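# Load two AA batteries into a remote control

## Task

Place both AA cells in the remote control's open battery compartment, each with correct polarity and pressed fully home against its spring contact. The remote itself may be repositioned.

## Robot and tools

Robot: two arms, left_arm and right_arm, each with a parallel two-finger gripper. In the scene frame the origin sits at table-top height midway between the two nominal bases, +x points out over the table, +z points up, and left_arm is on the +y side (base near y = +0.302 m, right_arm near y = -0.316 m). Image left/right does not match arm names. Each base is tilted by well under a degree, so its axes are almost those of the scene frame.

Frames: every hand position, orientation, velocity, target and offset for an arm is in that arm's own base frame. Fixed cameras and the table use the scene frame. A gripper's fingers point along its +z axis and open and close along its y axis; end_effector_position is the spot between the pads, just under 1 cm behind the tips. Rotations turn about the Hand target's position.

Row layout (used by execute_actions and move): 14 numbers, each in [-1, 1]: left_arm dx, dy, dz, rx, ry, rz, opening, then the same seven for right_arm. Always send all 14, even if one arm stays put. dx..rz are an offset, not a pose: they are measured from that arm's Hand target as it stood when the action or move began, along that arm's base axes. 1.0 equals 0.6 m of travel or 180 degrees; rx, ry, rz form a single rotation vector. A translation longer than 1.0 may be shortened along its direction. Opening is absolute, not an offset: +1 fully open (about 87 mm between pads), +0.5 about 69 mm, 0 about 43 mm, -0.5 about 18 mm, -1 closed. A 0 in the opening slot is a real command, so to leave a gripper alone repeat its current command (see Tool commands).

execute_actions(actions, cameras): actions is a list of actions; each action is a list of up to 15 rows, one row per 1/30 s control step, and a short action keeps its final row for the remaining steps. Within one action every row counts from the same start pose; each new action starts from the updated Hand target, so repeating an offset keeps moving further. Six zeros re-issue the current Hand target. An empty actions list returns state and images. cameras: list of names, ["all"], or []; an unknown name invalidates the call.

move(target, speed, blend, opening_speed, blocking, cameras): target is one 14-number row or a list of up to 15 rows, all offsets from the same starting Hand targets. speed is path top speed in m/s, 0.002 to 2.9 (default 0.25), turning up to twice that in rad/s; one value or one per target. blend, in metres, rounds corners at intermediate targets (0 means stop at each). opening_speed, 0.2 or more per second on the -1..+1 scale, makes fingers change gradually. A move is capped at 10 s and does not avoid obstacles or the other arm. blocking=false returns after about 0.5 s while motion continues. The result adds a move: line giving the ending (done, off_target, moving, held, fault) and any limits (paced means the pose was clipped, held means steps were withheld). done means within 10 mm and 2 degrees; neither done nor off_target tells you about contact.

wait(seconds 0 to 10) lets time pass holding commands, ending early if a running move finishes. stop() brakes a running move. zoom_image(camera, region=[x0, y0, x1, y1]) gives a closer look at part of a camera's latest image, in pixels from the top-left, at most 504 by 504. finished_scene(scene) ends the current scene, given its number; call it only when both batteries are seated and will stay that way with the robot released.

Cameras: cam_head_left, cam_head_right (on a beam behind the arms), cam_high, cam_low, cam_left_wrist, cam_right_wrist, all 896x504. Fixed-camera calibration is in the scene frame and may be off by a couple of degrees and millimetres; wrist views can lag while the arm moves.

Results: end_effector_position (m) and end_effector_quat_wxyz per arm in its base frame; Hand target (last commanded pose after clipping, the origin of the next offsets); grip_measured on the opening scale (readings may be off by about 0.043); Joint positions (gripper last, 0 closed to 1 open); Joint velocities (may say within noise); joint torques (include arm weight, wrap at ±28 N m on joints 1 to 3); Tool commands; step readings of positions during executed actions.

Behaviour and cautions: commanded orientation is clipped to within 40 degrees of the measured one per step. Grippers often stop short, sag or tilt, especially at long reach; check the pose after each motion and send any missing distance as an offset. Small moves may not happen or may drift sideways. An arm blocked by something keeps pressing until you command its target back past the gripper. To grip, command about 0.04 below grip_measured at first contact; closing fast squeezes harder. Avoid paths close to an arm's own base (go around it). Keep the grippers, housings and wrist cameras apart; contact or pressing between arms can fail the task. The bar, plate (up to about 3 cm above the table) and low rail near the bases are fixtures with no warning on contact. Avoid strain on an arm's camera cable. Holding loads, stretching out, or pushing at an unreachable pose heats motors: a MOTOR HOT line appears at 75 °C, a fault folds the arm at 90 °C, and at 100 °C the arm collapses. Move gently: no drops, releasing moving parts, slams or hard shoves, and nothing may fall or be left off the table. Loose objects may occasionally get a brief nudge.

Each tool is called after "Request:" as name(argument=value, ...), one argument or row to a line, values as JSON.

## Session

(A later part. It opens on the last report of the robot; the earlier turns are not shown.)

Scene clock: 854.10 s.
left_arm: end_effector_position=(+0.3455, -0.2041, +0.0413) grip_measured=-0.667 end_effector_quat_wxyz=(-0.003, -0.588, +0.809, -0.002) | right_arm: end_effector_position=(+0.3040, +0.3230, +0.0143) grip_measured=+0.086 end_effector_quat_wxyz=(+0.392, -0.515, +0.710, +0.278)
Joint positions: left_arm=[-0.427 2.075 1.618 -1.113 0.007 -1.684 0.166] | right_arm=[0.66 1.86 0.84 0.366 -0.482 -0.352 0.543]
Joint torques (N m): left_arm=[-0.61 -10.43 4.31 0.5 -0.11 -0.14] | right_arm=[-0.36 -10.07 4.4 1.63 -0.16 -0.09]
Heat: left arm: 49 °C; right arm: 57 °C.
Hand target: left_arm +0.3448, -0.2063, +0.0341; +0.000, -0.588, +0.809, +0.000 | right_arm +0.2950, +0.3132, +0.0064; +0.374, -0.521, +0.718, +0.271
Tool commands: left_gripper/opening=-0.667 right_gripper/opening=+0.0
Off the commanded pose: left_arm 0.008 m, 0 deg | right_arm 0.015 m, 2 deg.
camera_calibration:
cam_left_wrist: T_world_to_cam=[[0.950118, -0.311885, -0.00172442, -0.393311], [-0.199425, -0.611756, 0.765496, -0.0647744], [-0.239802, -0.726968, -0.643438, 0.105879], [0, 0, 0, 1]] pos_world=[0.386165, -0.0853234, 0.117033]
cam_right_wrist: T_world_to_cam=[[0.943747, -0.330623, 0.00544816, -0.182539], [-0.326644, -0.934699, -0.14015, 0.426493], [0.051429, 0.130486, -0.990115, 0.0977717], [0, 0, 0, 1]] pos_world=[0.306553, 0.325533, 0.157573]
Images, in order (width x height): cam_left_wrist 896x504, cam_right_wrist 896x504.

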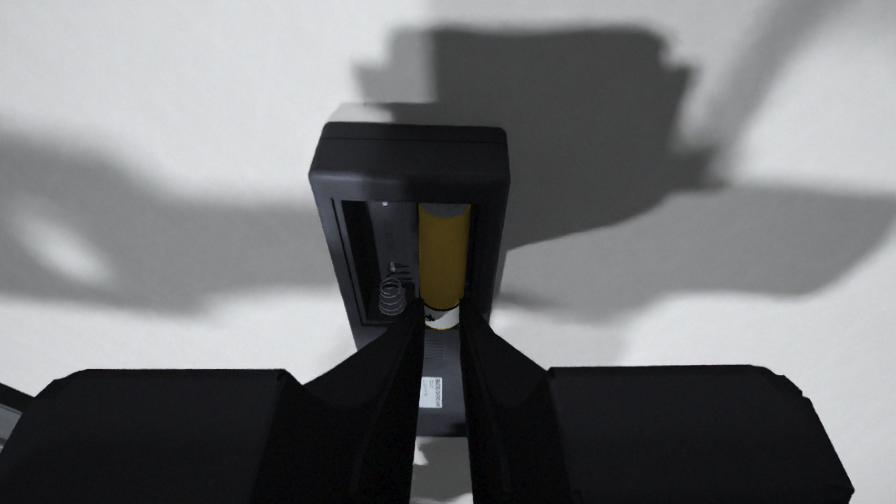

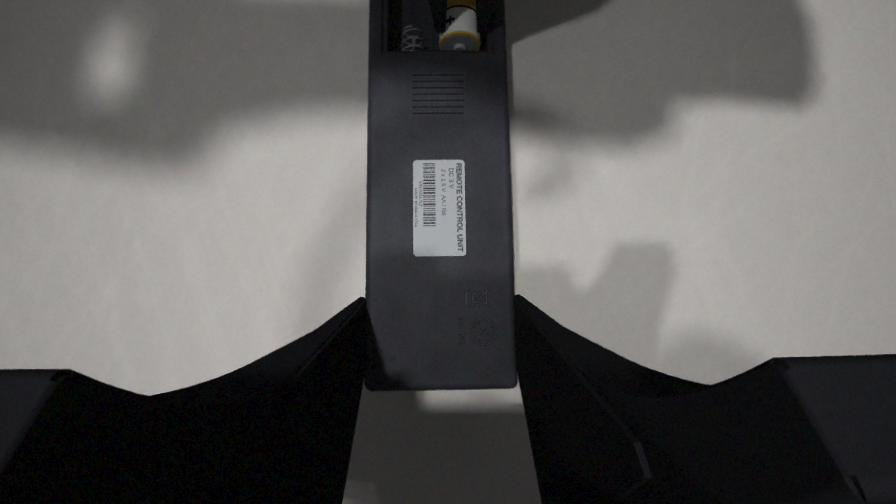

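Request:
move(
  target=[0, 0, -0.013, 0, 0, 0, -0.667, 0, 0, 0, 0, 0, 0, 0.0],
  speed=0.04,
)

Request:
move(
  target=[0, 0, 0, 0, 0, 0, -0.74, 0, 0, 0, 0, 0, 0, 0.0],
  speed=0.04,
  opening_speed=0.2,
)

Request:
wait(
  seconds=0,
  cameras=["cam_right_wrist", "cam_left_wrist"],
)

Request:
zoom_image(
  camera="cam_right_wrist",
  region=[400, 0, 520, 90],
)

Request:
zoom_image(
  camera="cam_left_wrist",
  region=[380, 250, 500, 330],
)

Scene clock: 858.93 s.
left_arm: end_effector_position=(+0.3452, -0.2040, +0.0396) grip_measured=-0.667 end_effector_quat_wxyz=(-0.003, -0.588, +0.809, -0.003) | right_arm: end_effector_position=(+0.3040, +0.3230, +0.0143) grip_measured=+0.086 end_effector_quat_wxyz=(+0.392, -0.515, +0.710, +0.278)
Joint positions: left_arm=[-0.427 2.075 1.611 -1.105 0.008 -1.684 0.167] | right_arm=[0.66 1.86 0.84 0.366 -0.482 -0.352 0.543]
Joint torques (N m): left_arm=[-0.46 -9.66 3.22 0.75 -0.11 -0.19] | right_arm=[-0.36 -10.07 4.41 1.62 -0.16 -0.09]
Heat: left arm: 50 °C; right arm: 57 °C.
Hand target: left_arm +0.3447, -0.2062, +0.0263; +0.000, -0.588, +0.809, +0.000 | right_arm +0.2950, +0.3132, +0.0064; +0.374, -0.521, +0.718, +0.271
Off the commanded pose: left_arm 0.013 m, 0 deg | right_arm 0.015 m, 2 deg.
move: off_target (left_arm, right_arm)

Scene clock: 859.50 s.
left_arm: end_effector_position=(+0.3453, -0.2043, +0.0408) grip_measured=-0.737 end_effector_quat_wxyz=(-0.003, -0.588, +0.809, -0.004) | right_arm: end_effector_position=(+0.3040, +0.3230, +0.0143) grip_measured=+0.086 end_effector_quat_wxyz=(+0.392, -0.514, +0.711, +0.278)
Joint positions: left_arm=[-0.427 2.072 1.611 -1.105 0.009 -1.684 0.132] | right_arm=[0.66 1.86 0.84 0.366 -0.482 -0.351 0.543]
Joint torques (N m): left_arm=[-0.58 -9.28 3.36 0.77 -0.2 -0.16] | right_arm=[-0.34 -10.1 4.4 1.63 -0.16 -0.1]
Heat: left arm: 50 °C; right arm: 57 °C.
Hand target: left_arm +0.3447, -0.2062, +0.0262; +0.000, -0.588, +0.809, +0.000 | right_arm +0.2950, +0.3132, +0.0064; +0.374, -0.521, +0.718, +0.271
Off the commanded pose: left_arm 0.015 m, 1 deg | right_arm 0.015 m, 2 deg.
move: off_target (left_arm, right_arm)

Scene clock: 859.50 s.
left_arm: end_effector_position=(+0.3453, -0.2043, +0.0408) grip_measured=-0.737 end_effector_quat_wxyz=(-0.003, -0.588, +0.809, -0.004) | right_arm: end_effector_position=(+0.3040, +0.3230, +0.0143) grip_measured=+0.086 end_effector_quat_wxyz=(+0.392, -0.514, +0.711, +0.278)
Joint positions: left_arm=[-0.427 2.072 1.611 -1.105 0.009 -1.684 0.132] | right_arm=[0.66 1.86 0.84 0.366 -0.482 -0.351 0.543]
Joint torques (N m): left_arm=[-0.58 -9.28 3.36 0.77 -0.2 -0.16] | right_arm=[-0.34 -10.1 4.4 1.63 -0.16 -0.1]
Heat: left arm: 50 °C; right arm: 57 °C.
Hand target: left_arm +0.3447, -0.2062, +0.0262; +0.000, -0.588, +0.809, +0.000 | right_arm +0.2950, +0.3132, +0.0064; +0.374, -0.521, +0.718, +0.271
Tool commands: left_gripper/opening=-0.74 right_gripper/opening=+0.0
Off the commanded pose: left_arm 0.015 m, 1 deg | right_arm 0.015 m, 2 deg.
camera_calibration:
cam_left_wrist: T_world_to_cam=[[0.950121, -0.311877, 0.00152235, -0.393409], [-0.201323, -0.609581, 0.766734, -0.0634473], [-0.238199, -0.728796, -0.641963, 0.104343], [0, 0, 0, 1]] pos_world=[0.385868, -0.0853267, 0.11623]
cam_right_wrist: T_world_to_cam=[[0.943598, -0.331057, 0.00484214, -0.182256], [-0.327152, -0.934517, -0.140179, 0.426594], [0.0509324, 0.130689, -0.990114, 0.0978575], [0, 0, 0, 1]] pos_world=[0.306553, 0.325533, 0.157572]
Images, in order (width x height): cam_left_wrist 896x504, cam_right_wrist 896x504.

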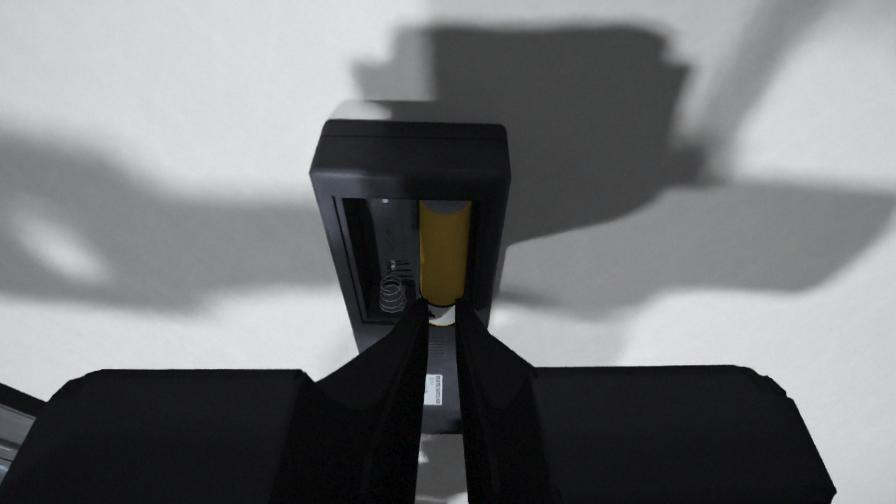

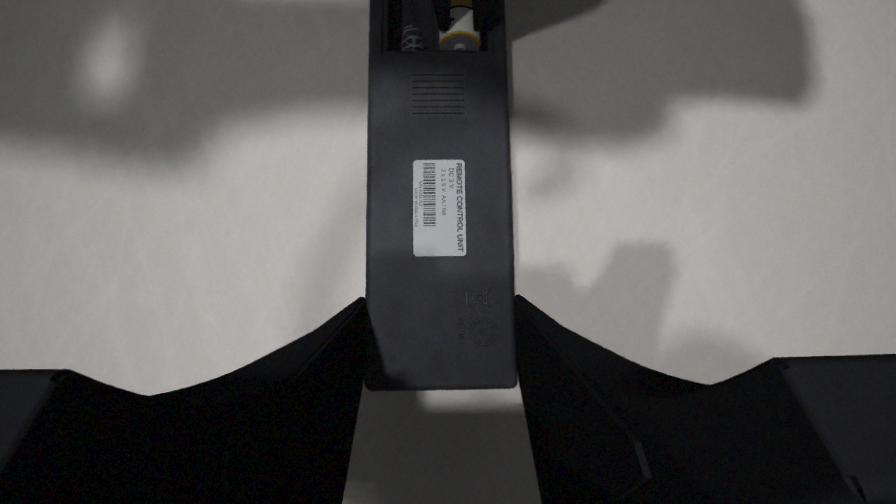

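Scaled by 4.200.

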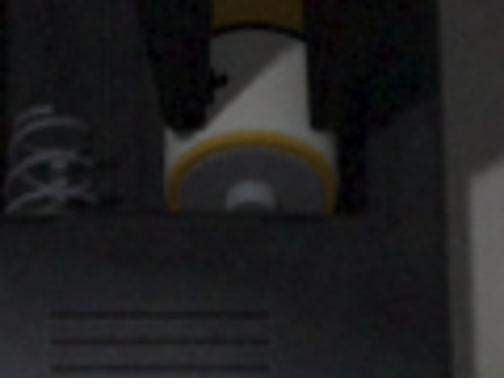

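Scaled by 4.200.

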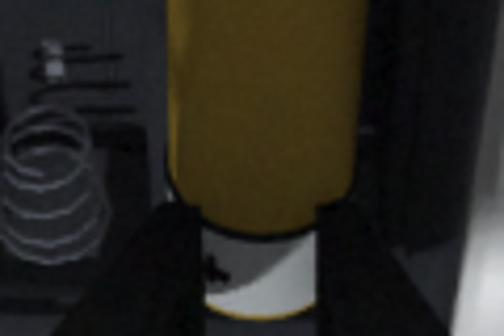

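Request:
move(
  target=[
    [0.0, 0.0, 0.0, 0, 0, 0, -0.80, 0, 0, 0, 0, 0, 0, 0.0],
    [0.0, 0.0, -0.025, 0, 0, 0, -0.80, 0, 0, 0, 0, 0, 0, 0.0],
    [0.0156, 0.0475, -0.033, 0, 0, 0, -0.80, 0, 0, 0, 0, 0, 0, 0.0],
  ],
  speed=0.05,
)

Request:
wait(
  seconds=0,
  cameras=["cam_right_wrist", "cam_left_wrist"],
)

Request:
zoom_image(
  camera="cam_right_wrist",
  region=[400, 0, 520, 90],
)

Scene clock: 882.93 s.
left_arm: end_effector_position=(+0.3464, -0.2011, +0.0400) grip_measured=-0.798 end_effector_quat_wxyz=(-0.033, -0.578, +0.814, -0.041) | right_arm: end_effector_position=(+0.3038, +0.3229, +0.0142) grip_measured=+0.086 end_effector_quat_wxyz=(+0.391, -0.514, +0.711, +0.278)
Joint positions: left_arm=[-0.379 2.051 1.557 -1.043 0.1 -1.616 0.101] | right_arm=[0.66 1.86 0.84 0.366 -0.482 -0.35 0.543]
Joint torques (N m): left_arm=[1.68 -6.49 2.65 0.81 -0.99 -0.07] | right_arm=[-0.35 -10.09 4.4 1.63 -0.16 -0.11]
Heat: left arm: 49 °C; right arm: 57 °C.
Hand target: left_arm +0.3541, -0.1777, +0.0064; +0.000, -0.588, +0.809, +0.000 | right_arm +0.2950, +0.3132, +0.0064; +0.374, -0.521, +0.718, +0.271
Off the commanded pose: left_arm 0.042 m, 6 deg | right_arm 0.015 m, 2 deg.
move: off_target (left_arm, right_arm)

Scene clock: 882.93 s.
left_arm: end_effector_position=(+0.3464, -0.2011, +0.0400) grip_measured=-0.798 end_effector_quat_wxyz=(-0.033, -0.578, +0.814, -0.041) | right_arm: end_effector_position=(+0.3038, +0.3229, +0.0142) grip_measured=+0.086 end_effector_quat_wxyz=(+0.391, -0.514, +0.711, +0.278)
Joint positions: left_arm=[-0.379 2.051 1.557 -1.043 0.1 -1.616 0.101] | right_arm=[0.66 1.86 0.84 0.366 -0.482 -0.35 0.543]
Joint torques (N m): left_arm=[1.68 -6.49 2.65 0.81 -0.99 -0.07] | right_arm=[-0.35 -10.09 4.4 1.63 -0.16 -0.11]
Heat: left arm: 49 °C; right arm: 57 °C.
Hand target: left_arm +0.3541, -0.1777, +0.0064; +0.000, -0.588, +0.809, +0.000 | right_arm +0.2950, +0.3132, +0.0064; +0.374, -0.521, +0.718, +0.271
Tool commands: left_gripper/opening=-0.8 right_gripper/opening=+0.0
Off the commanded pose: left_arm 0.042 m, 6 deg | right_arm 0.015 m, 2 deg.
camera_calibration:
cam_left_wrist: T_world_to_cam=[[0.943132, -0.331324, 0.026959, -0.39595], [-0.209555, -0.52963, 0.821936, -0.0440268], [-0.258049, -0.780843, -0.568942, 0.0998542], [0, 0, 0, 1]] pos_world=[0.389975, -0.0765355, 0.103673]
cam_right_wrist: T_world_to_cam=[[0.943391, -0.331664, 0.00348776, -0.181908], [-0.327963, -0.934329, -0.139535, 0.426603], [0.0495375, 0.130492, -0.990211, 0.0982715], [0, 0, 0, 1]] pos_world=[0.306652, 0.325432, 0.15747]
Images, in order (width x height): cam_left_wrist 896x504, cam_right_wrist 896x504.

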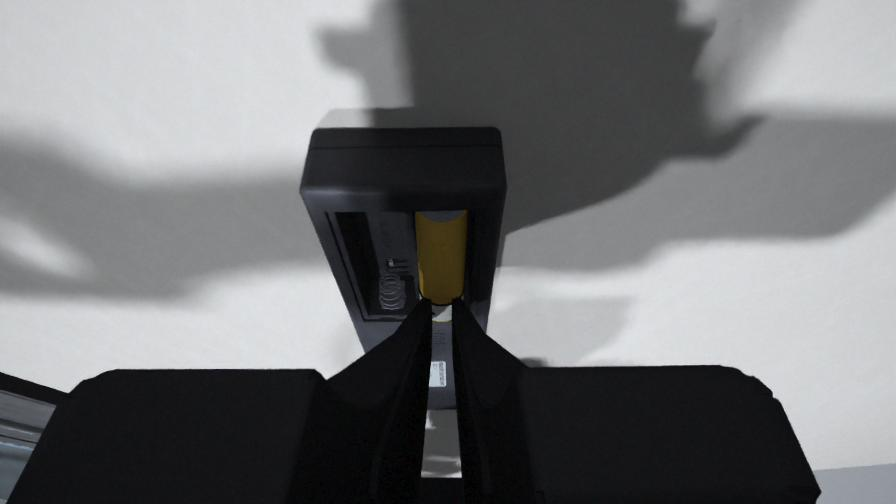

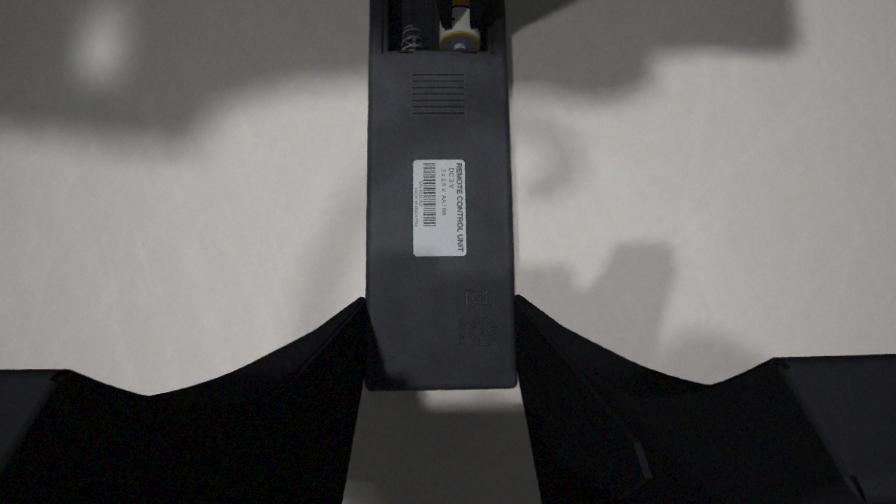

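Scaled by 4.200.

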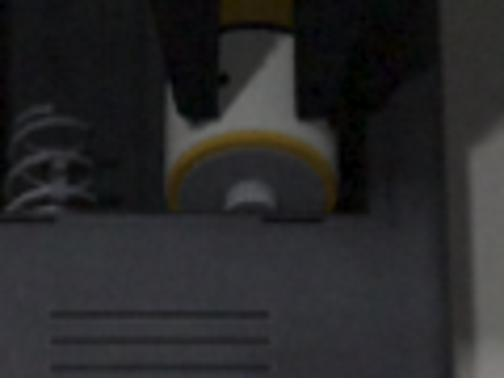

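Request:
move(
  target=[
    [0.019, -0.0062, 0, 0, 0, 0, -0.80, 0, 0, 0, 0, 0, 0, 0.0],
    [-0.019, 0.0062, 0, 0, 0, 0, -0.80, 0, 0, 0, 0, 0, 0, 0.0],
    [0.019, -0.0062, 0, 0, 0, 0, -0.80, 0, 0, 0, 0, 0, 0, 0.0],
  ],
  speed=0.06,
  blend=[0.002, 0.002, 0],
)

Request:
wait(
  seconds=0,
  cameras=["cam_right_wrist", "cam_left_wrist"],
)

Request:
zoom_image(
  camera="cam_right_wrist",
  region=[400, 0, 520, 90],
)

Scene clock: 892.57 s.
left_arm: end_effector_position=(+0.3474, -0.2015, +0.0402) grip_measured=-0.798 end_effector_quat_wxyz=(-0.040, -0.576, +0.816, -0.034) | right_arm: end_effector_position=(+0.3038, +0.3229, +0.0142) grip_measured=+0.086 end_effector_quat_wxyz=(+0.391, -0.514, +0.711, +0.278)
Joint positions: left_arm=[-0.376 2.075 1.594 -1.076 0.105 -1.606 0.101] | right_arm=[0.66 1.86 0.84 0.366 -0.482 -0.35 0.543]
Joint torques (N m): left_arm=[1.7 -5.15 4.79 0.86 -1.06 -0.18] | right_arm=[-0.35 -10.09 4.41 1.64 -0.16 -0.11]
Heat: left arm: 48 °C; right arm: 57 °C.
Hand target: left_arm +0.3655, -0.1816, +0.0065; +0.000, -0.588, +0.809, +0.000 | right_arm +0.2950, +0.3132, +0.0064; +0.374, -0.521, +0.718, +0.271
Off the commanded pose: left_arm 0.043 m, 6 deg | right_arm 0.015 m, 2 deg.
move: off_target (left_arm, right_arm)

Scene clock: 892.57 s.
left_arm: end_effector_position=(+0.3474, -0.2015, +0.0402) grip_measured=-0.798 end_effector_quat_wxyz=(-0.040, -0.576, +0.816, -0.034) | right_arm: end_effector_position=(+0.3038, +0.3229, +0.0142) grip_measured=+0.086 end_effector_quat_wxyz=(+0.391, -0.514, +0.711, +0.278)
Joint positions: left_arm=[-0.376 2.075 1.594 -1.076 0.105 -1.606 0.101] | right_arm=[0.66 1.86 0.84 0.366 -0.482 -0.35 0.543]
Joint torques (N m): left_arm=[1.7 -5.15 4.79 0.86 -1.06 -0.18] | right_arm=[-0.35 -10.09 4.41 1.64 -0.16 -0.11]
Heat: left arm: 48 °C; right arm: 57 °C.
Hand target: left_arm +0.3655, -0.1816, +0.0065; +0.000, -0.588, +0.809, +0.000 | right_arm +0.2950, +0.3132, +0.0064; +0.374, -0.521, +0.718, +0.271
Tool commands: left_gripper/opening=-0.8 right_gripper/opening=+0.0
Off the commanded pose: left_arm 0.043 m, 6 deg | right_arm 0.015 m, 2 deg.
camera_calibration:
cam_left_wrist: T_world_to_cam=[[0.940897, -0.338616, 0.00728926, -0.396889], [-0.197157, -0.530079, 0.824709, -0.0486237], [-0.275395, -0.777403, -0.56551, 0.106427], [0, 0, 0, 1]] pos_world=[0.393155, -0.0774307, 0.103179]
cam_right_wrist: T_world_to_cam=[[0.943333, -0.331832, 0.00314451, -0.181781], [-0.328173, -0.934255, -0.139532, 0.426643], [0.049239, 0.130593, -0.990213, 0.0983301], [0, 0, 0, 1]] pos_world=[0.306652, 0.325432, 0.15747]
Images, in order (width x height): cam_left_wrist 896x504, cam_right_wrist 896x504.

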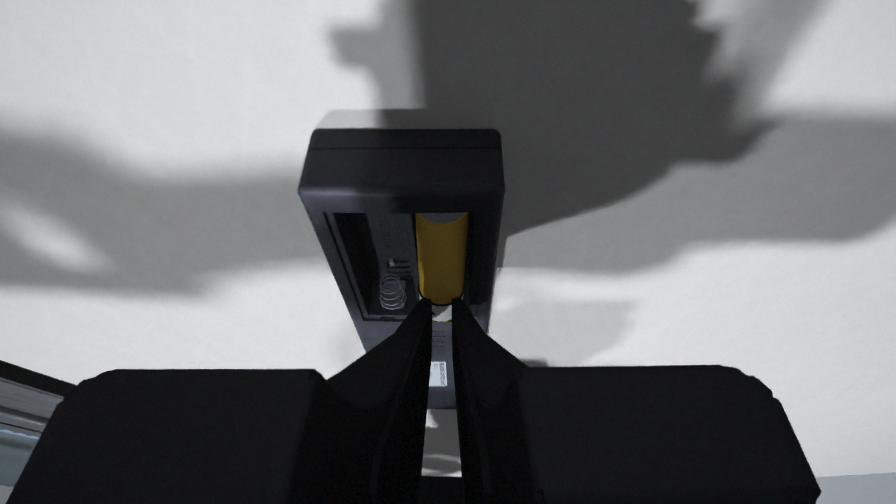

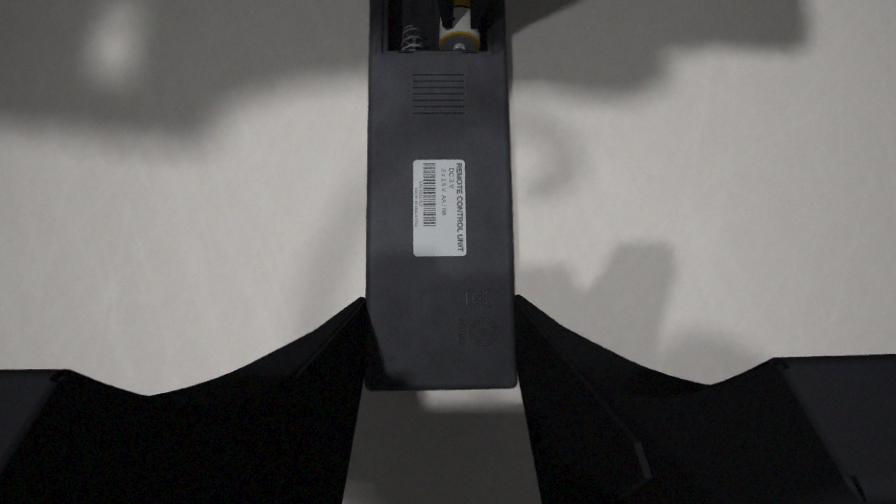

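Scaled by 4.200.

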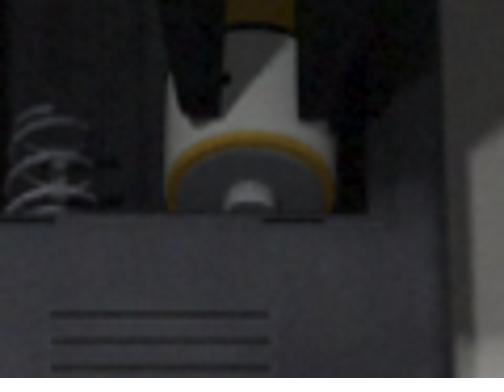

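Request:
zoom_image(
  camera="cam_left_wrist",
  region=[300, 120, 520, 330],
)

Scaled by 2.291.

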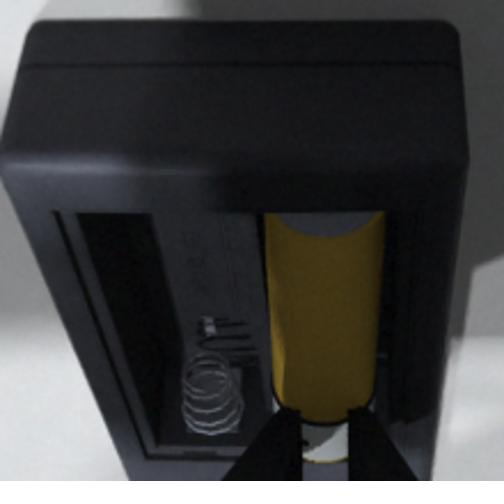

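Request:
move(
  target=[
    [-0.0302, -0.033, 0.062, 0, 0, 0, -0.80, 0, 0, 0, 0, 0, 0, 0.0],
    [-0.0330, -0.040, 0.080, 0, 0, 0, -0.667, 0, 0, 0, 0, 0, 0, 0.0],
    [-0.0330, -0.040, 0.045, 0, 0, 0, -0.667, 0, 0, 0, 0, 0, 0, 0.0],
  ],
  speed=0.06,
)

Request:
wait(
  seconds=0,
  cameras=["cam_right_wrist", "cam_left_wrist"],
)

Request:
zoom_image(
  camera="cam_right_wrist",
  region=[400, 0, 520, 90],
)

Request:
zoom_image(
  camera="cam_left_wrist",
  region=[300, 120, 520, 330],
)

Scene clock: 922.90 s.
left_arm: end_effector_position=(+0.3454, -0.2042, +0.0414) grip_measured=-0.667 end_effector_quat_wxyz=(-0.003, -0.587, +0.809, -0.003) | right_arm: end_effector_position=(+0.3039, +0.3229, +0.0142) grip_measured=+0.086 end_effector_quat_wxyz=(+0.391, -0.514, +0.711, +0.278)
Joint positions: left_arm=[-0.427 2.075 1.619 -1.113 0.009 -1.682 0.166] | right_arm=[0.66 1.86 0.84 0.366 -0.482 -0.352 0.543]
Joint torques (N m): left_arm=[-0.27 -10.3 4.29 0.53 -0.12 -0.19] | right_arm=[-0.32 -10.07 4.4 1.63 -0.16 -0.1]
Heat: left arm: 47 °C; right arm: 57 °C.
Hand target: left_arm +0.3457, -0.2055, +0.0335; +0.000, -0.588, +0.809, +0.000 | right_arm +0.2950, +0.3132, +0.0064; +0.374, -0.521, +0.718, +0.271
Off the commanded pose: left_arm 0.008 m, 1 deg | right_arm 0.015 m, 2 deg.
move: off_target (right_arm)

Scene clock: 922.90 s.
left_arm: end_effector_position=(+0.3454, -0.2042, +0.0414) grip_measured=-0.667 end_effector_quat_wxyz=(-0.003, -0.587, +0.809, -0.003) | right_arm: end_effector_position=(+0.3039, +0.3229, +0.0142) grip_measured=+0.086 end_effector_quat_wxyz=(+0.391, -0.514, +0.711, +0.278)
Joint positions: left_arm=[-0.427 2.075 1.619 -1.113 0.009 -1.682 0.166] | right_arm=[0.66 1.86 0.84 0.366 -0.482 -0.352 0.543]
Joint torques (N m): left_arm=[-0.27 -10.3 4.29 0.53 -0.12 -0.19] | right_arm=[-0.32 -10.07 4.4 1.63 -0.16 -0.1]
Heat: left arm: 47 °C; right arm: 57 °C.
Hand target: left_arm +0.3457, -0.2055, +0.0335; +0.000, -0.588, +0.809, +0.000 | right_arm +0.2950, +0.3132, +0.0064; +0.374, -0.521, +0.718, +0.271
Tool commands: left_gripper/opening=-0.667 right_gripper/opening=+0.0
Off the commanded pose: left_arm 0.008 m, 1 deg | right_arm 0.015 m, 2 deg.
camera_calibration:
cam_left_wrist: T_world_to_cam=[[0.949637, -0.313345, -0.0018136, -0.393462], [-0.199918, -0.610316, 0.766516, -0.0644485], [-0.241291, -0.72755, -0.642222, 0.106108], [0, 0, 0, 1]] pos_world=[0.386365, -0.0854248, 0.116832]
cam_right_wrist: T_world_to_cam=[[0.943647, -0.330921, 0.00474271, -0.182299], [-0.327059, -0.934635, -0.139604, 0.426498], [0.0506306, 0.130186, -0.990196, 0.0980267], [0, 0, 0, 1]] pos_world=[0.306553, 0.325532, 0.157471]
Images, in order (width x height): cam_left_wrist 896x504, cam_right_wrist 896x504.

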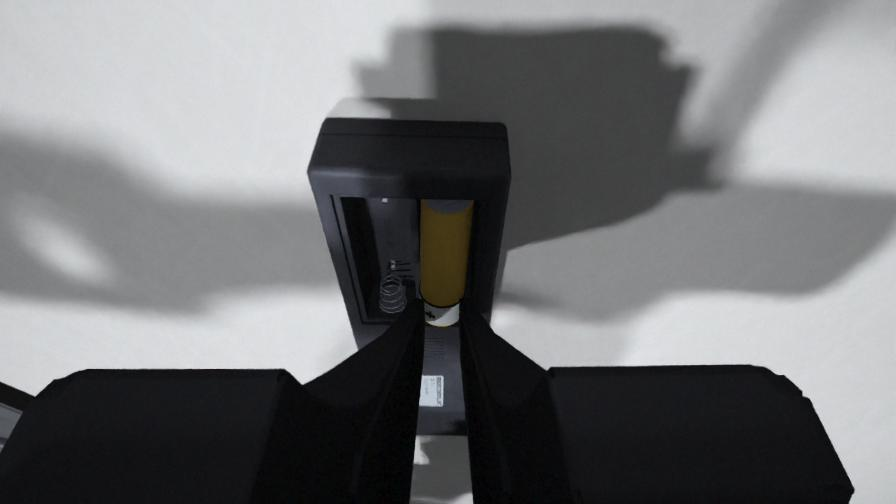

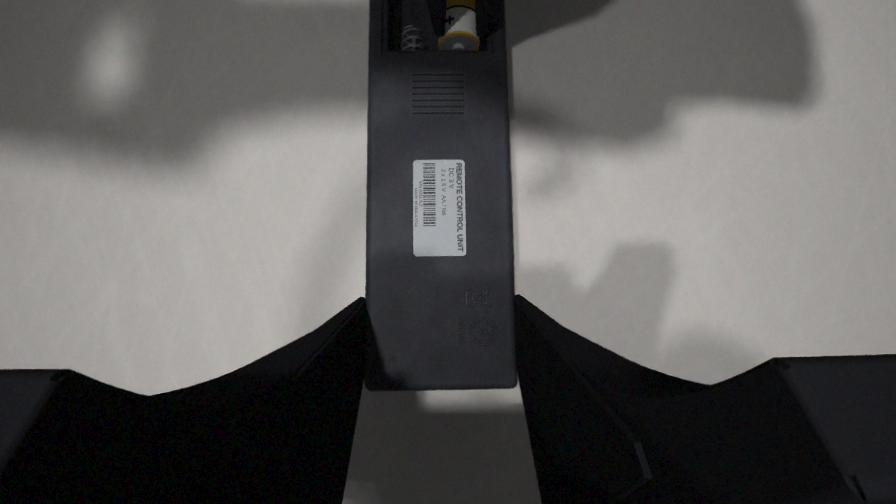

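Scaled by 4.200.

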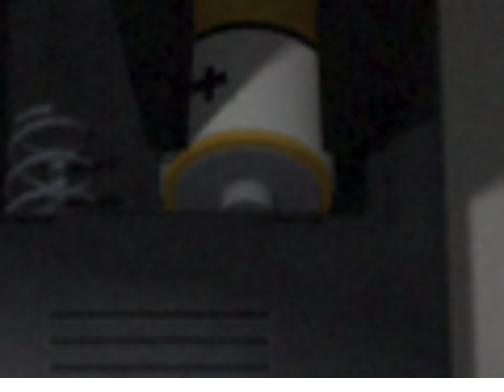

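Scaled by 2.291.

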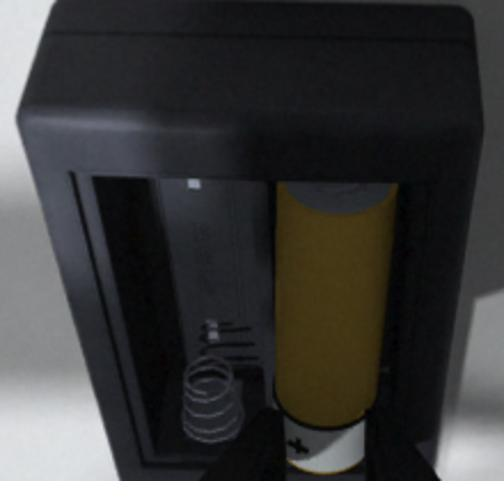

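Request:
move(
  target=[0.0238, -0.0078, -0.005, 0, 0, 0, -0.667, 0, 0, 0, 0, 0, 0, 0.0],
  speed=0.04,
)

Request:
wait(
  seconds=0,
  cameras=["cam_right_wrist", "cam_left_wrist"],
)

Request:
zoom_image(
  camera="cam_right_wrist",
  region=[400, 0, 520, 90],
)

Request:
zoom_image(
  camera="cam_left_wrist",
  region=[300, 120, 520, 330],
)

Scene clock: 928.20 s.
left_arm: end_effector_position=(+0.3466, -0.2047, +0.0409) grip_measured=-0.667 end_effector_quat_wxyz=(-0.011, -0.586, +0.810, +0.010) | right_arm: end_effector_position=(+0.3039, +0.3229, +0.0142) grip_measured=+0.086 end_effector_quat_wxyz=(+0.391, -0.514, +0.711, +0.278)
Joint positions: left_arm=[-0.427 2.109 1.669 -1.158 0.009 -1.679 0.167] | right_arm=[0.66 1.86 0.84 0.366 -0.482 -0.352 0.543]
Joint torques (N m): left_arm=[-0.14 -8.25 6.68 0.72 -0.14 -0.15] | right_arm=[-0.35 -10.09 4.41 1.64 -0.16 -0.1]
Heat: left arm: 48 °C; right arm: 57 °C.
Hand target: left_arm +0.3599, -0.2101, +0.0305; +0.000, -0.588, +0.809, +0.000 | right_arm +0.2950, +0.3132, +0.0064; +0.374, -0.521, +0.718, +0.271
Off the commanded pose: left_arm 0.018 m, 2 deg | right_arm 0.015 m, 2 deg.
move: off_target (left_arm, right_arm)

Scene clock: 928.20 s.
left_arm: end_effector_position=(+0.3466, -0.2047, +0.0409) grip_measured=-0.667 end_effector_quat_wxyz=(-0.011, -0.586, +0.810, +0.010) | right_arm: end_effector_position=(+0.3039, +0.3229, +0.0142) grip_measured=+0.086 end_effector_quat_wxyz=(+0.391, -0.514, +0.711, +0.278)
Joint positions: left_arm=[-0.427 2.109 1.669 -1.158 0.009 -1.679 0.167] | right_arm=[0.66 1.86 0.84 0.366 -0.482 -0.352 0.543]
Joint torques (N m): left_arm=[-0.14 -8.25 6.68 0.72 -0.14 -0.15] | right_arm=[-0.35 -10.09 4.41 1.64 -0.16 -0.1]
Heat: left arm: 48 °C; right arm: 57 °C.
Hand target: left_arm +0.3599, -0.2101, +0.0305; +0.000, -0.588, +0.809, +0.000 | right_arm +0.2950, +0.3132, +0.0064; +0.374, -0.521, +0.718, +0.271
Tool commands: left_gripper/opening=-0.667 right_gripper/opening=+0.0
Off the commanded pose: left_arm 0.018 m, 2 deg | right_arm 0.015 m, 2 deg.
camera_calibration:
cam_left_wrist: T_world_to_cam=[[0.948124, -0.31642, -0.0306377, -0.393666], [-0.181828, -0.618824, 0.764196, -0.0720837], [-0.260766, -0.718982, -0.644256, 0.114274], [0, 0, 0, 1]] pos_world=[0.389937, -0.08701, 0.116647]
cam_right_wrist: T_world_to_cam=[[0.943647, -0.330921, 0.00474271, -0.182299], [-0.327059, -0.934635, -0.139604, 0.426498], [0.0506306, 0.130186, -0.990196, 0.0980267], [0, 0, 0, 1]] pos_world=[0.306553, 0.325532, 0.157471]
Images, in order (width x height): cam_left_wrist 896x504, cam_right_wrist 896x504.

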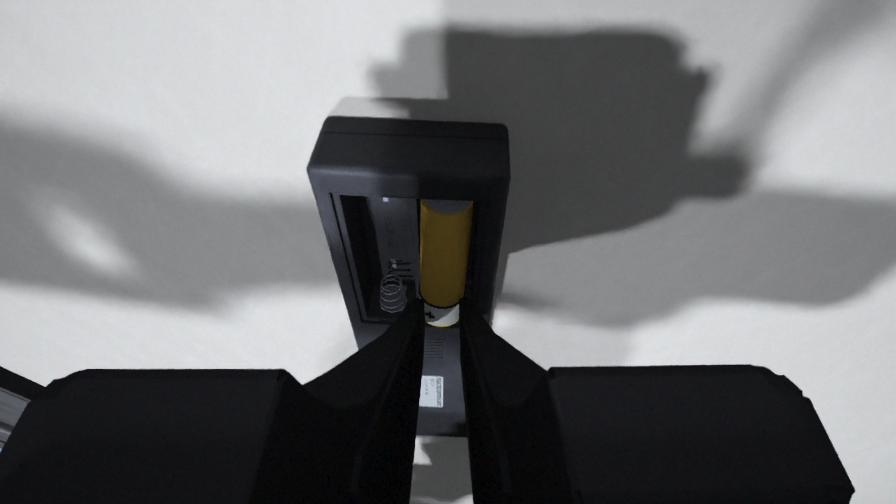

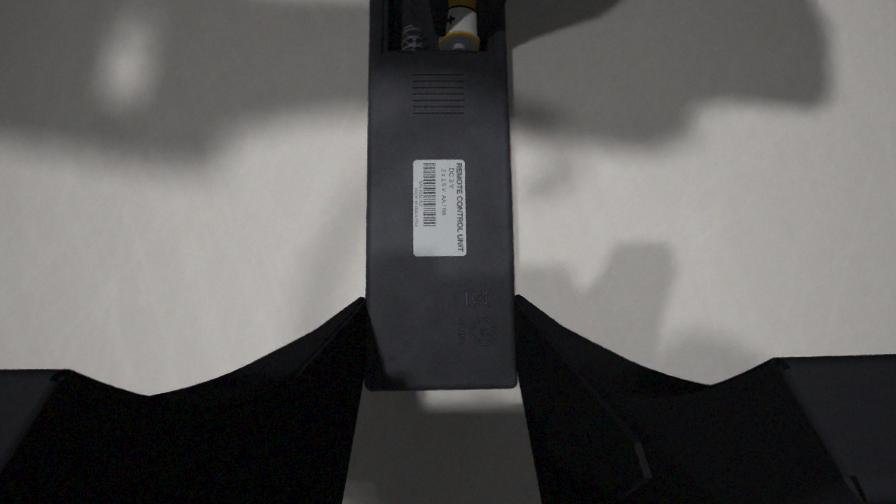

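Scaled by 4.200.

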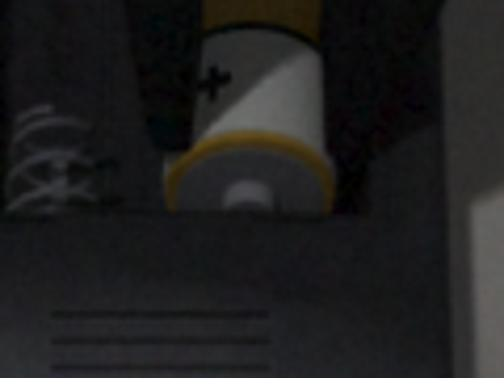

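Scaled by 2.291.

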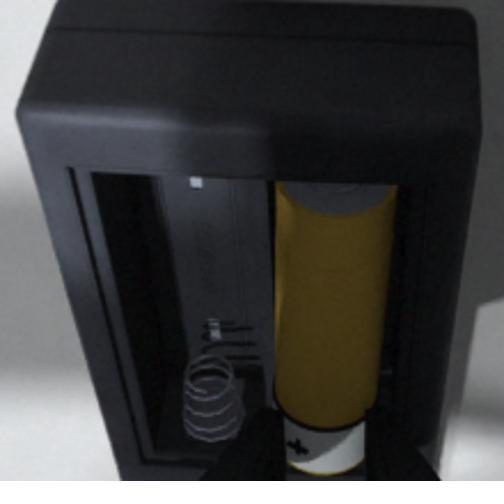

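Request:
move(
  target=[0.0238, -0.0078, 0.0, 0, 0, 0, -0.667, 0, 0, 0, 0, 0, 0, 0.0],
  speed=0.04,
)

Request:
wait(
  seconds=0,
  cameras=["cam_right_wrist", "cam_left_wrist"],
)

Request:
zoom_image(
  camera="cam_right_wrist",
  region=[400, 0, 520, 90],
)

Request:
zoom_image(
  camera="cam_left_wrist",
  region=[300, 120, 520, 330],
)

Scene clock: 931.33 s.
left_arm: end_effector_position=(+0.3515, -0.2073, +0.0415) grip_measured=-0.667 end_effector_quat_wxyz=(-0.020, -0.582, +0.813, +0.024) | right_arm: end_effector_position=(+0.3064, +0.3209, +0.0142) grip_measured=+0.086 end_effector_quat_wxyz=(+0.393, -0.512, +0.713, +0.274)
Joint positions: left_arm=[-0.427 2.166 1.76 -1.226 0.01 -1.67 0.167] | right_arm=[0.656 1.859 0.84 0.366 -0.475 -0.352 0.543]
Joint torques (N m): left_arm=[0.2 -8.43 6.95 0.95 -0.14 -0.16] | right_arm=[0.02 -10 4.42 1.64 -0.25 -0.09]
Heat: left arm: 48 °C; right arm: 57 °C.
Hand target: left_arm +0.3743, -0.2148, +0.0305; +0.000, -0.588, +0.809, +0.000 | right_arm +0.2950, +0.3132, +0.0064; +0.374, -0.521, +0.718, +0.271
Off the commanded pose: left_arm 0.026 m, 4 deg | right_arm 0.016 m, 3 deg.
move: off_target (left_arm, right_arm)

Scene clock: 931.33 s.
left_arm: end_effector_position=(+0.3515, -0.2073, +0.0415) grip_measured=-0.667 end_effector_quat_wxyz=(-0.020, -0.582, +0.813, +0.024) | right_arm: end_effector_position=(+0.3064, +0.3209, +0.0142) grip_measured=+0.086 end_effector_quat_wxyz=(+0.393, -0.512, +0.713, +0.274)
Joint positions: left_arm=[-0.427 2.166 1.76 -1.226 0.01 -1.67 0.167] | right_arm=[0.656 1.859 0.84 0.366 -0.475 -0.352 0.543]
Joint torques (N m): left_arm=[0.2 -8.43 6.95 0.95 -0.14 -0.16] | right_arm=[0.02 -10 4.42 1.64 -0.25 -0.09]
Heat: left arm: 48 °C; right arm: 57 °C.
Hand target: left_arm +0.3743, -0.2148, +0.0305; +0.000, -0.588, +0.809, +0.000 | right_arm +0.2950, +0.3132, +0.0064; +0.374, -0.521, +0.718, +0.271
Tool commands: left_gripper/opening=-0.667 right_gripper/opening=+0.0
Off the commanded pose: left_arm 0.026 m, 4 deg | right_arm 0.016 m, 3 deg.
camera_calibration:
cam_left_wrist: T_world_to_cam=[[0.943715, -0.324479, -0.0641469, -0.39786], [-0.163613, -0.626505, 0.762052, -0.0811382], [-0.287458, -0.708665, -0.644331, 0.12564], [0, 0, 0, 1]] pos_world=[0.398307, -0.0908936, 0.117264]
cam_right_wrist: T_world_to_cam=[[0.940194, -0.340519, 0.0090202, -0.181203], [-0.33612, -0.931696, -0.137716, 0.427286], [0.055299, 0.126448, -0.990431, 0.0979299], [0, 0, 0, 1]] pos_world=[0.30857, 0.324015, 0.157471]
Images, in order (width x height): cam_left_wrist 896x504, cam_right_wrist 896x504.

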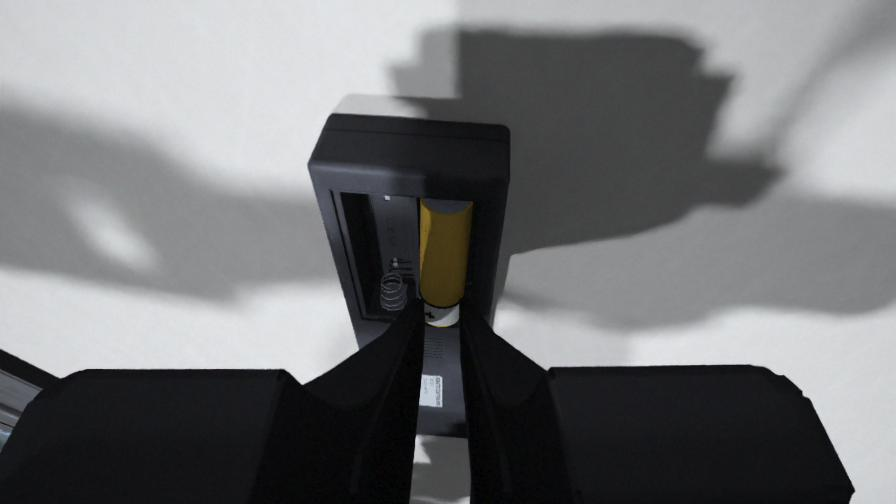

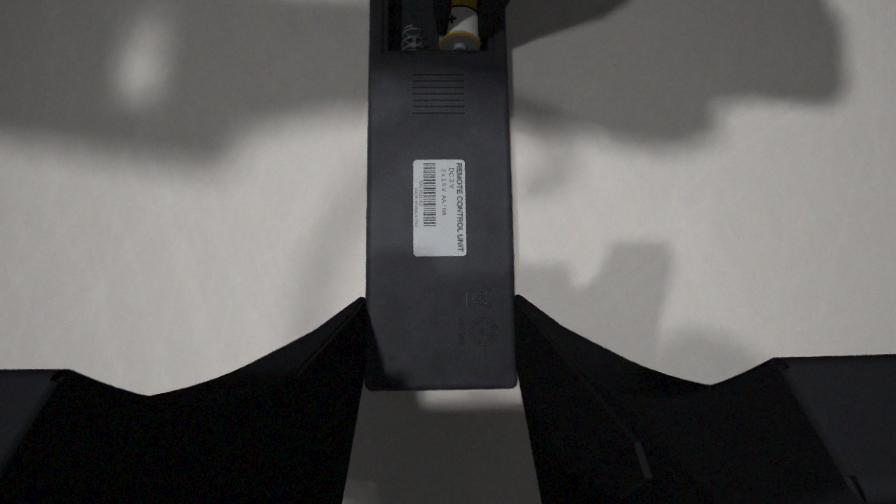

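Scaled by 4.200.

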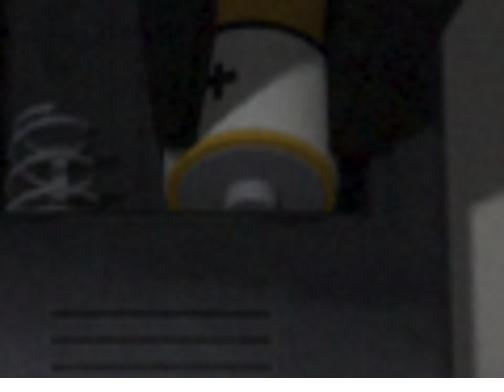

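Scaled by 2.291.

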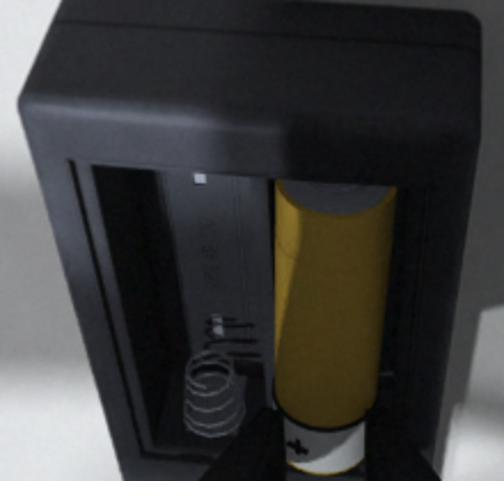

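Request:
move(
  target=[
    [-0.038, 0.0125, 0.038, 0, 0, 0, -0.667, 0, 0, 0, 0, 0, 0, 0.0],
    [-0.036, 0.019, 0.052, 0, 0, 0, -0.875, 0, 0, 0, 0, 0, 0, 0.0],
  ],
  speed=0.06,
)

Request:
wait(
  seconds=0,
  cameras=["cam_right_wrist", "cam_left_wrist"],
)

Request:
zoom_image(
  camera="cam_right_wrist",
  region=[400, 0, 520, 90],
)

Request:
zoom_image(
  camera="cam_left_wrist",
  region=[300, 120, 520, 330],
)

Scene clock: 983.90 s.
left_arm: end_effector_position=(+0.3507, -0.2066, +0.0470) grip_measured=-0.875 end_effector_quat_wxyz=(-0.010, -0.586, +0.810, +0.009) | right_arm: end_effector_position=(+0.3064, +0.3209, +0.0142) grip_measured=+0.086 end_effector_quat_wxyz=(+0.393, -0.512, +0.713, +0.273)
Joint positions: left_arm=[-0.427 2.12 1.71 -1.186 0.009 -1.679 0.063] | right_arm=[0.656 1.859 0.84 0.366 -0.475 -0.353 0.543]
Joint torques (N m): left_arm=[0.7 -14.69 6.17 0.11 -0.1 -0.05] | right_arm=[0.03 -10 4.42 1.64 -0.25 -0.08]
Heat: left arm: 48 °C; right arm: 56 °C.
Hand target: left_arm +0.3527, -0.2035, +0.0617; +0.000, -0.588, +0.809, +0.000 | right_arm +0.2949, +0.3132, +0.0064; +0.374, -0.521, +0.718, +0.271
Off the commanded pose: left_arm 0.015 m, 2 deg | right_arm 0.016 m, 3 deg.
move: off_target (left_arm, right_arm); target 2's new opening was sent with left_arm's hand 0.015 m and 2 deg from that target

Scene clock: 983.90 s.
left_arm: end_effector_position=(+0.3507, -0.2066, +0.0470) grip_measured=-0.875 end_effector_quat_wxyz=(-0.010, -0.586, +0.810, +0.009) | right_arm: end_effector_position=(+0.3064, +0.3209, +0.0142) grip_measured=+0.086 end_effector_quat_wxyz=(+0.393, -0.512, +0.713, +0.273)
Joint positions: left_arm=[-0.427 2.12 1.71 -1.186 0.009 -1.679 0.063] | right_arm=[0.656 1.859 0.84 0.366 -0.475 -0.353 0.543]
Joint torques (N m): left_arm=[0.7 -14.69 6.17 0.11 -0.1 -0.05] | right_arm=[0.03 -10 4.42 1.64 -0.25 -0.08]
Heat: left arm: 48 °C; right arm: 56 °C.
Hand target: left_arm +0.3527, -0.2035, +0.0617; +0.000, -0.588, +0.809, +0.000 | right_arm +0.2949, +0.3132, +0.0064; +0.374, -0.521, +0.718, +0.271
Tool commands: left_gripper/opening=-0.875 right_gripper/opening=+0.0
Off the commanded pose: left_arm 0.015 m, 2 deg | right_arm 0.016 m, 3 deg.
camera_calibration:
cam_left_wrist: T_world_to_cam=[[0.948311, -0.316101, -0.0280229, -0.398116], [-0.183421, -0.618037, 0.764452, -0.0764834], [-0.258964, -0.719799, -0.644071, 0.11712], [0, 0, 0, 1]] pos_world=[0.393839, -0.0888114, 0.122745]
cam_right_wrist: T_world_to_cam=[[0.940387, -0.339958, 0.0100568, -0.181513], [-0.335432, -0.931942, -0.137727, 0.427123], [0.0561936, 0.126143, -0.990419, 0.0977572], [0, 0, 0, 1]] pos_world=[0.30847, 0.324015, 0.157472]
Images, in order (width x height): cam_left_wrist 896x504, cam_right_wrist 896x504.

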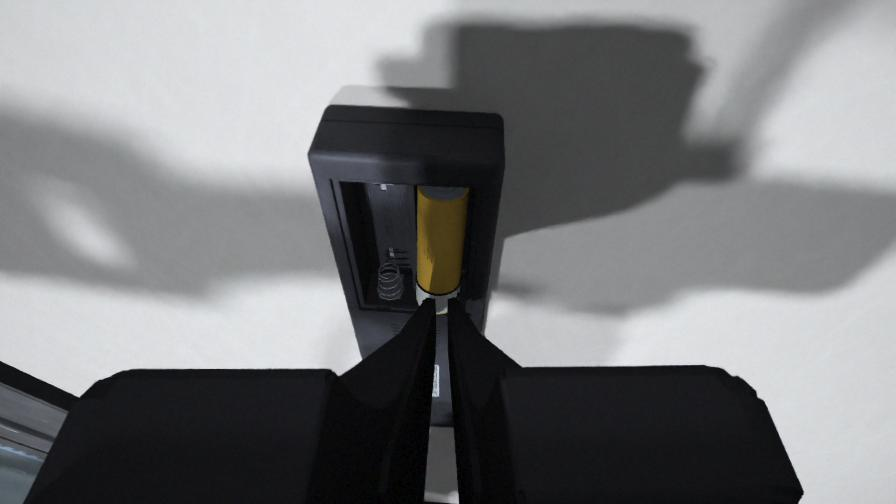

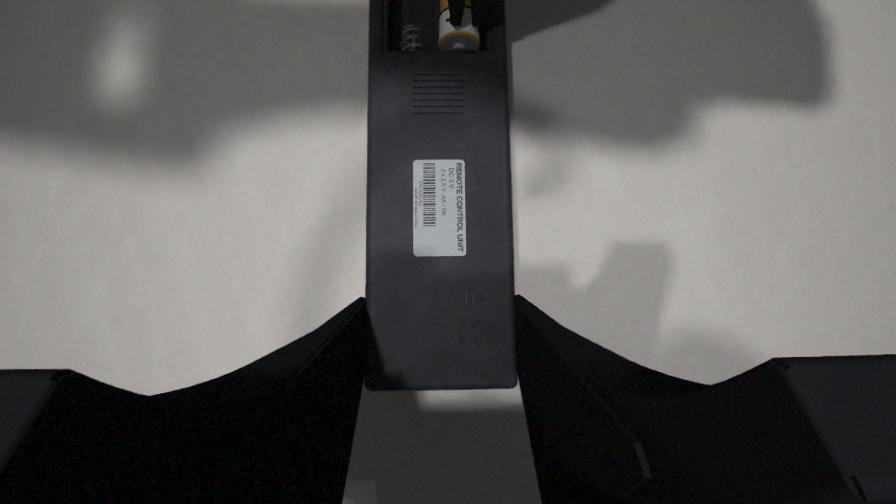

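Scaled by 4.200.

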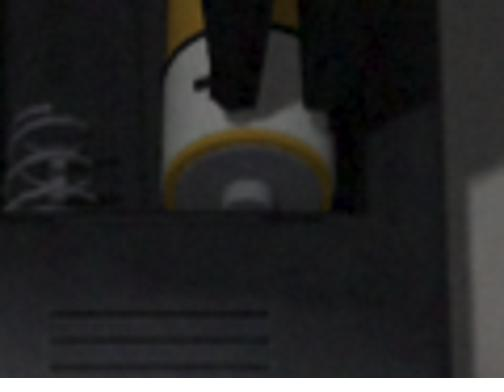

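Scaled by 2.291.

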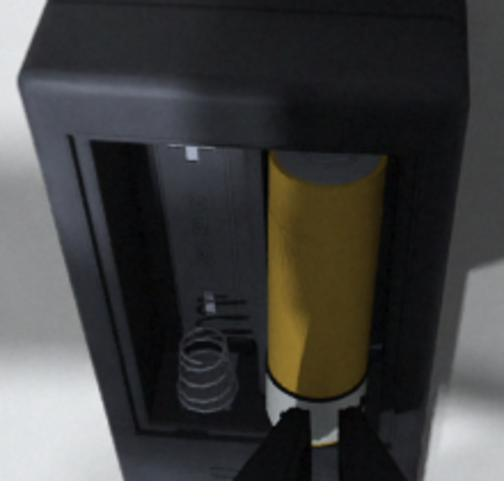

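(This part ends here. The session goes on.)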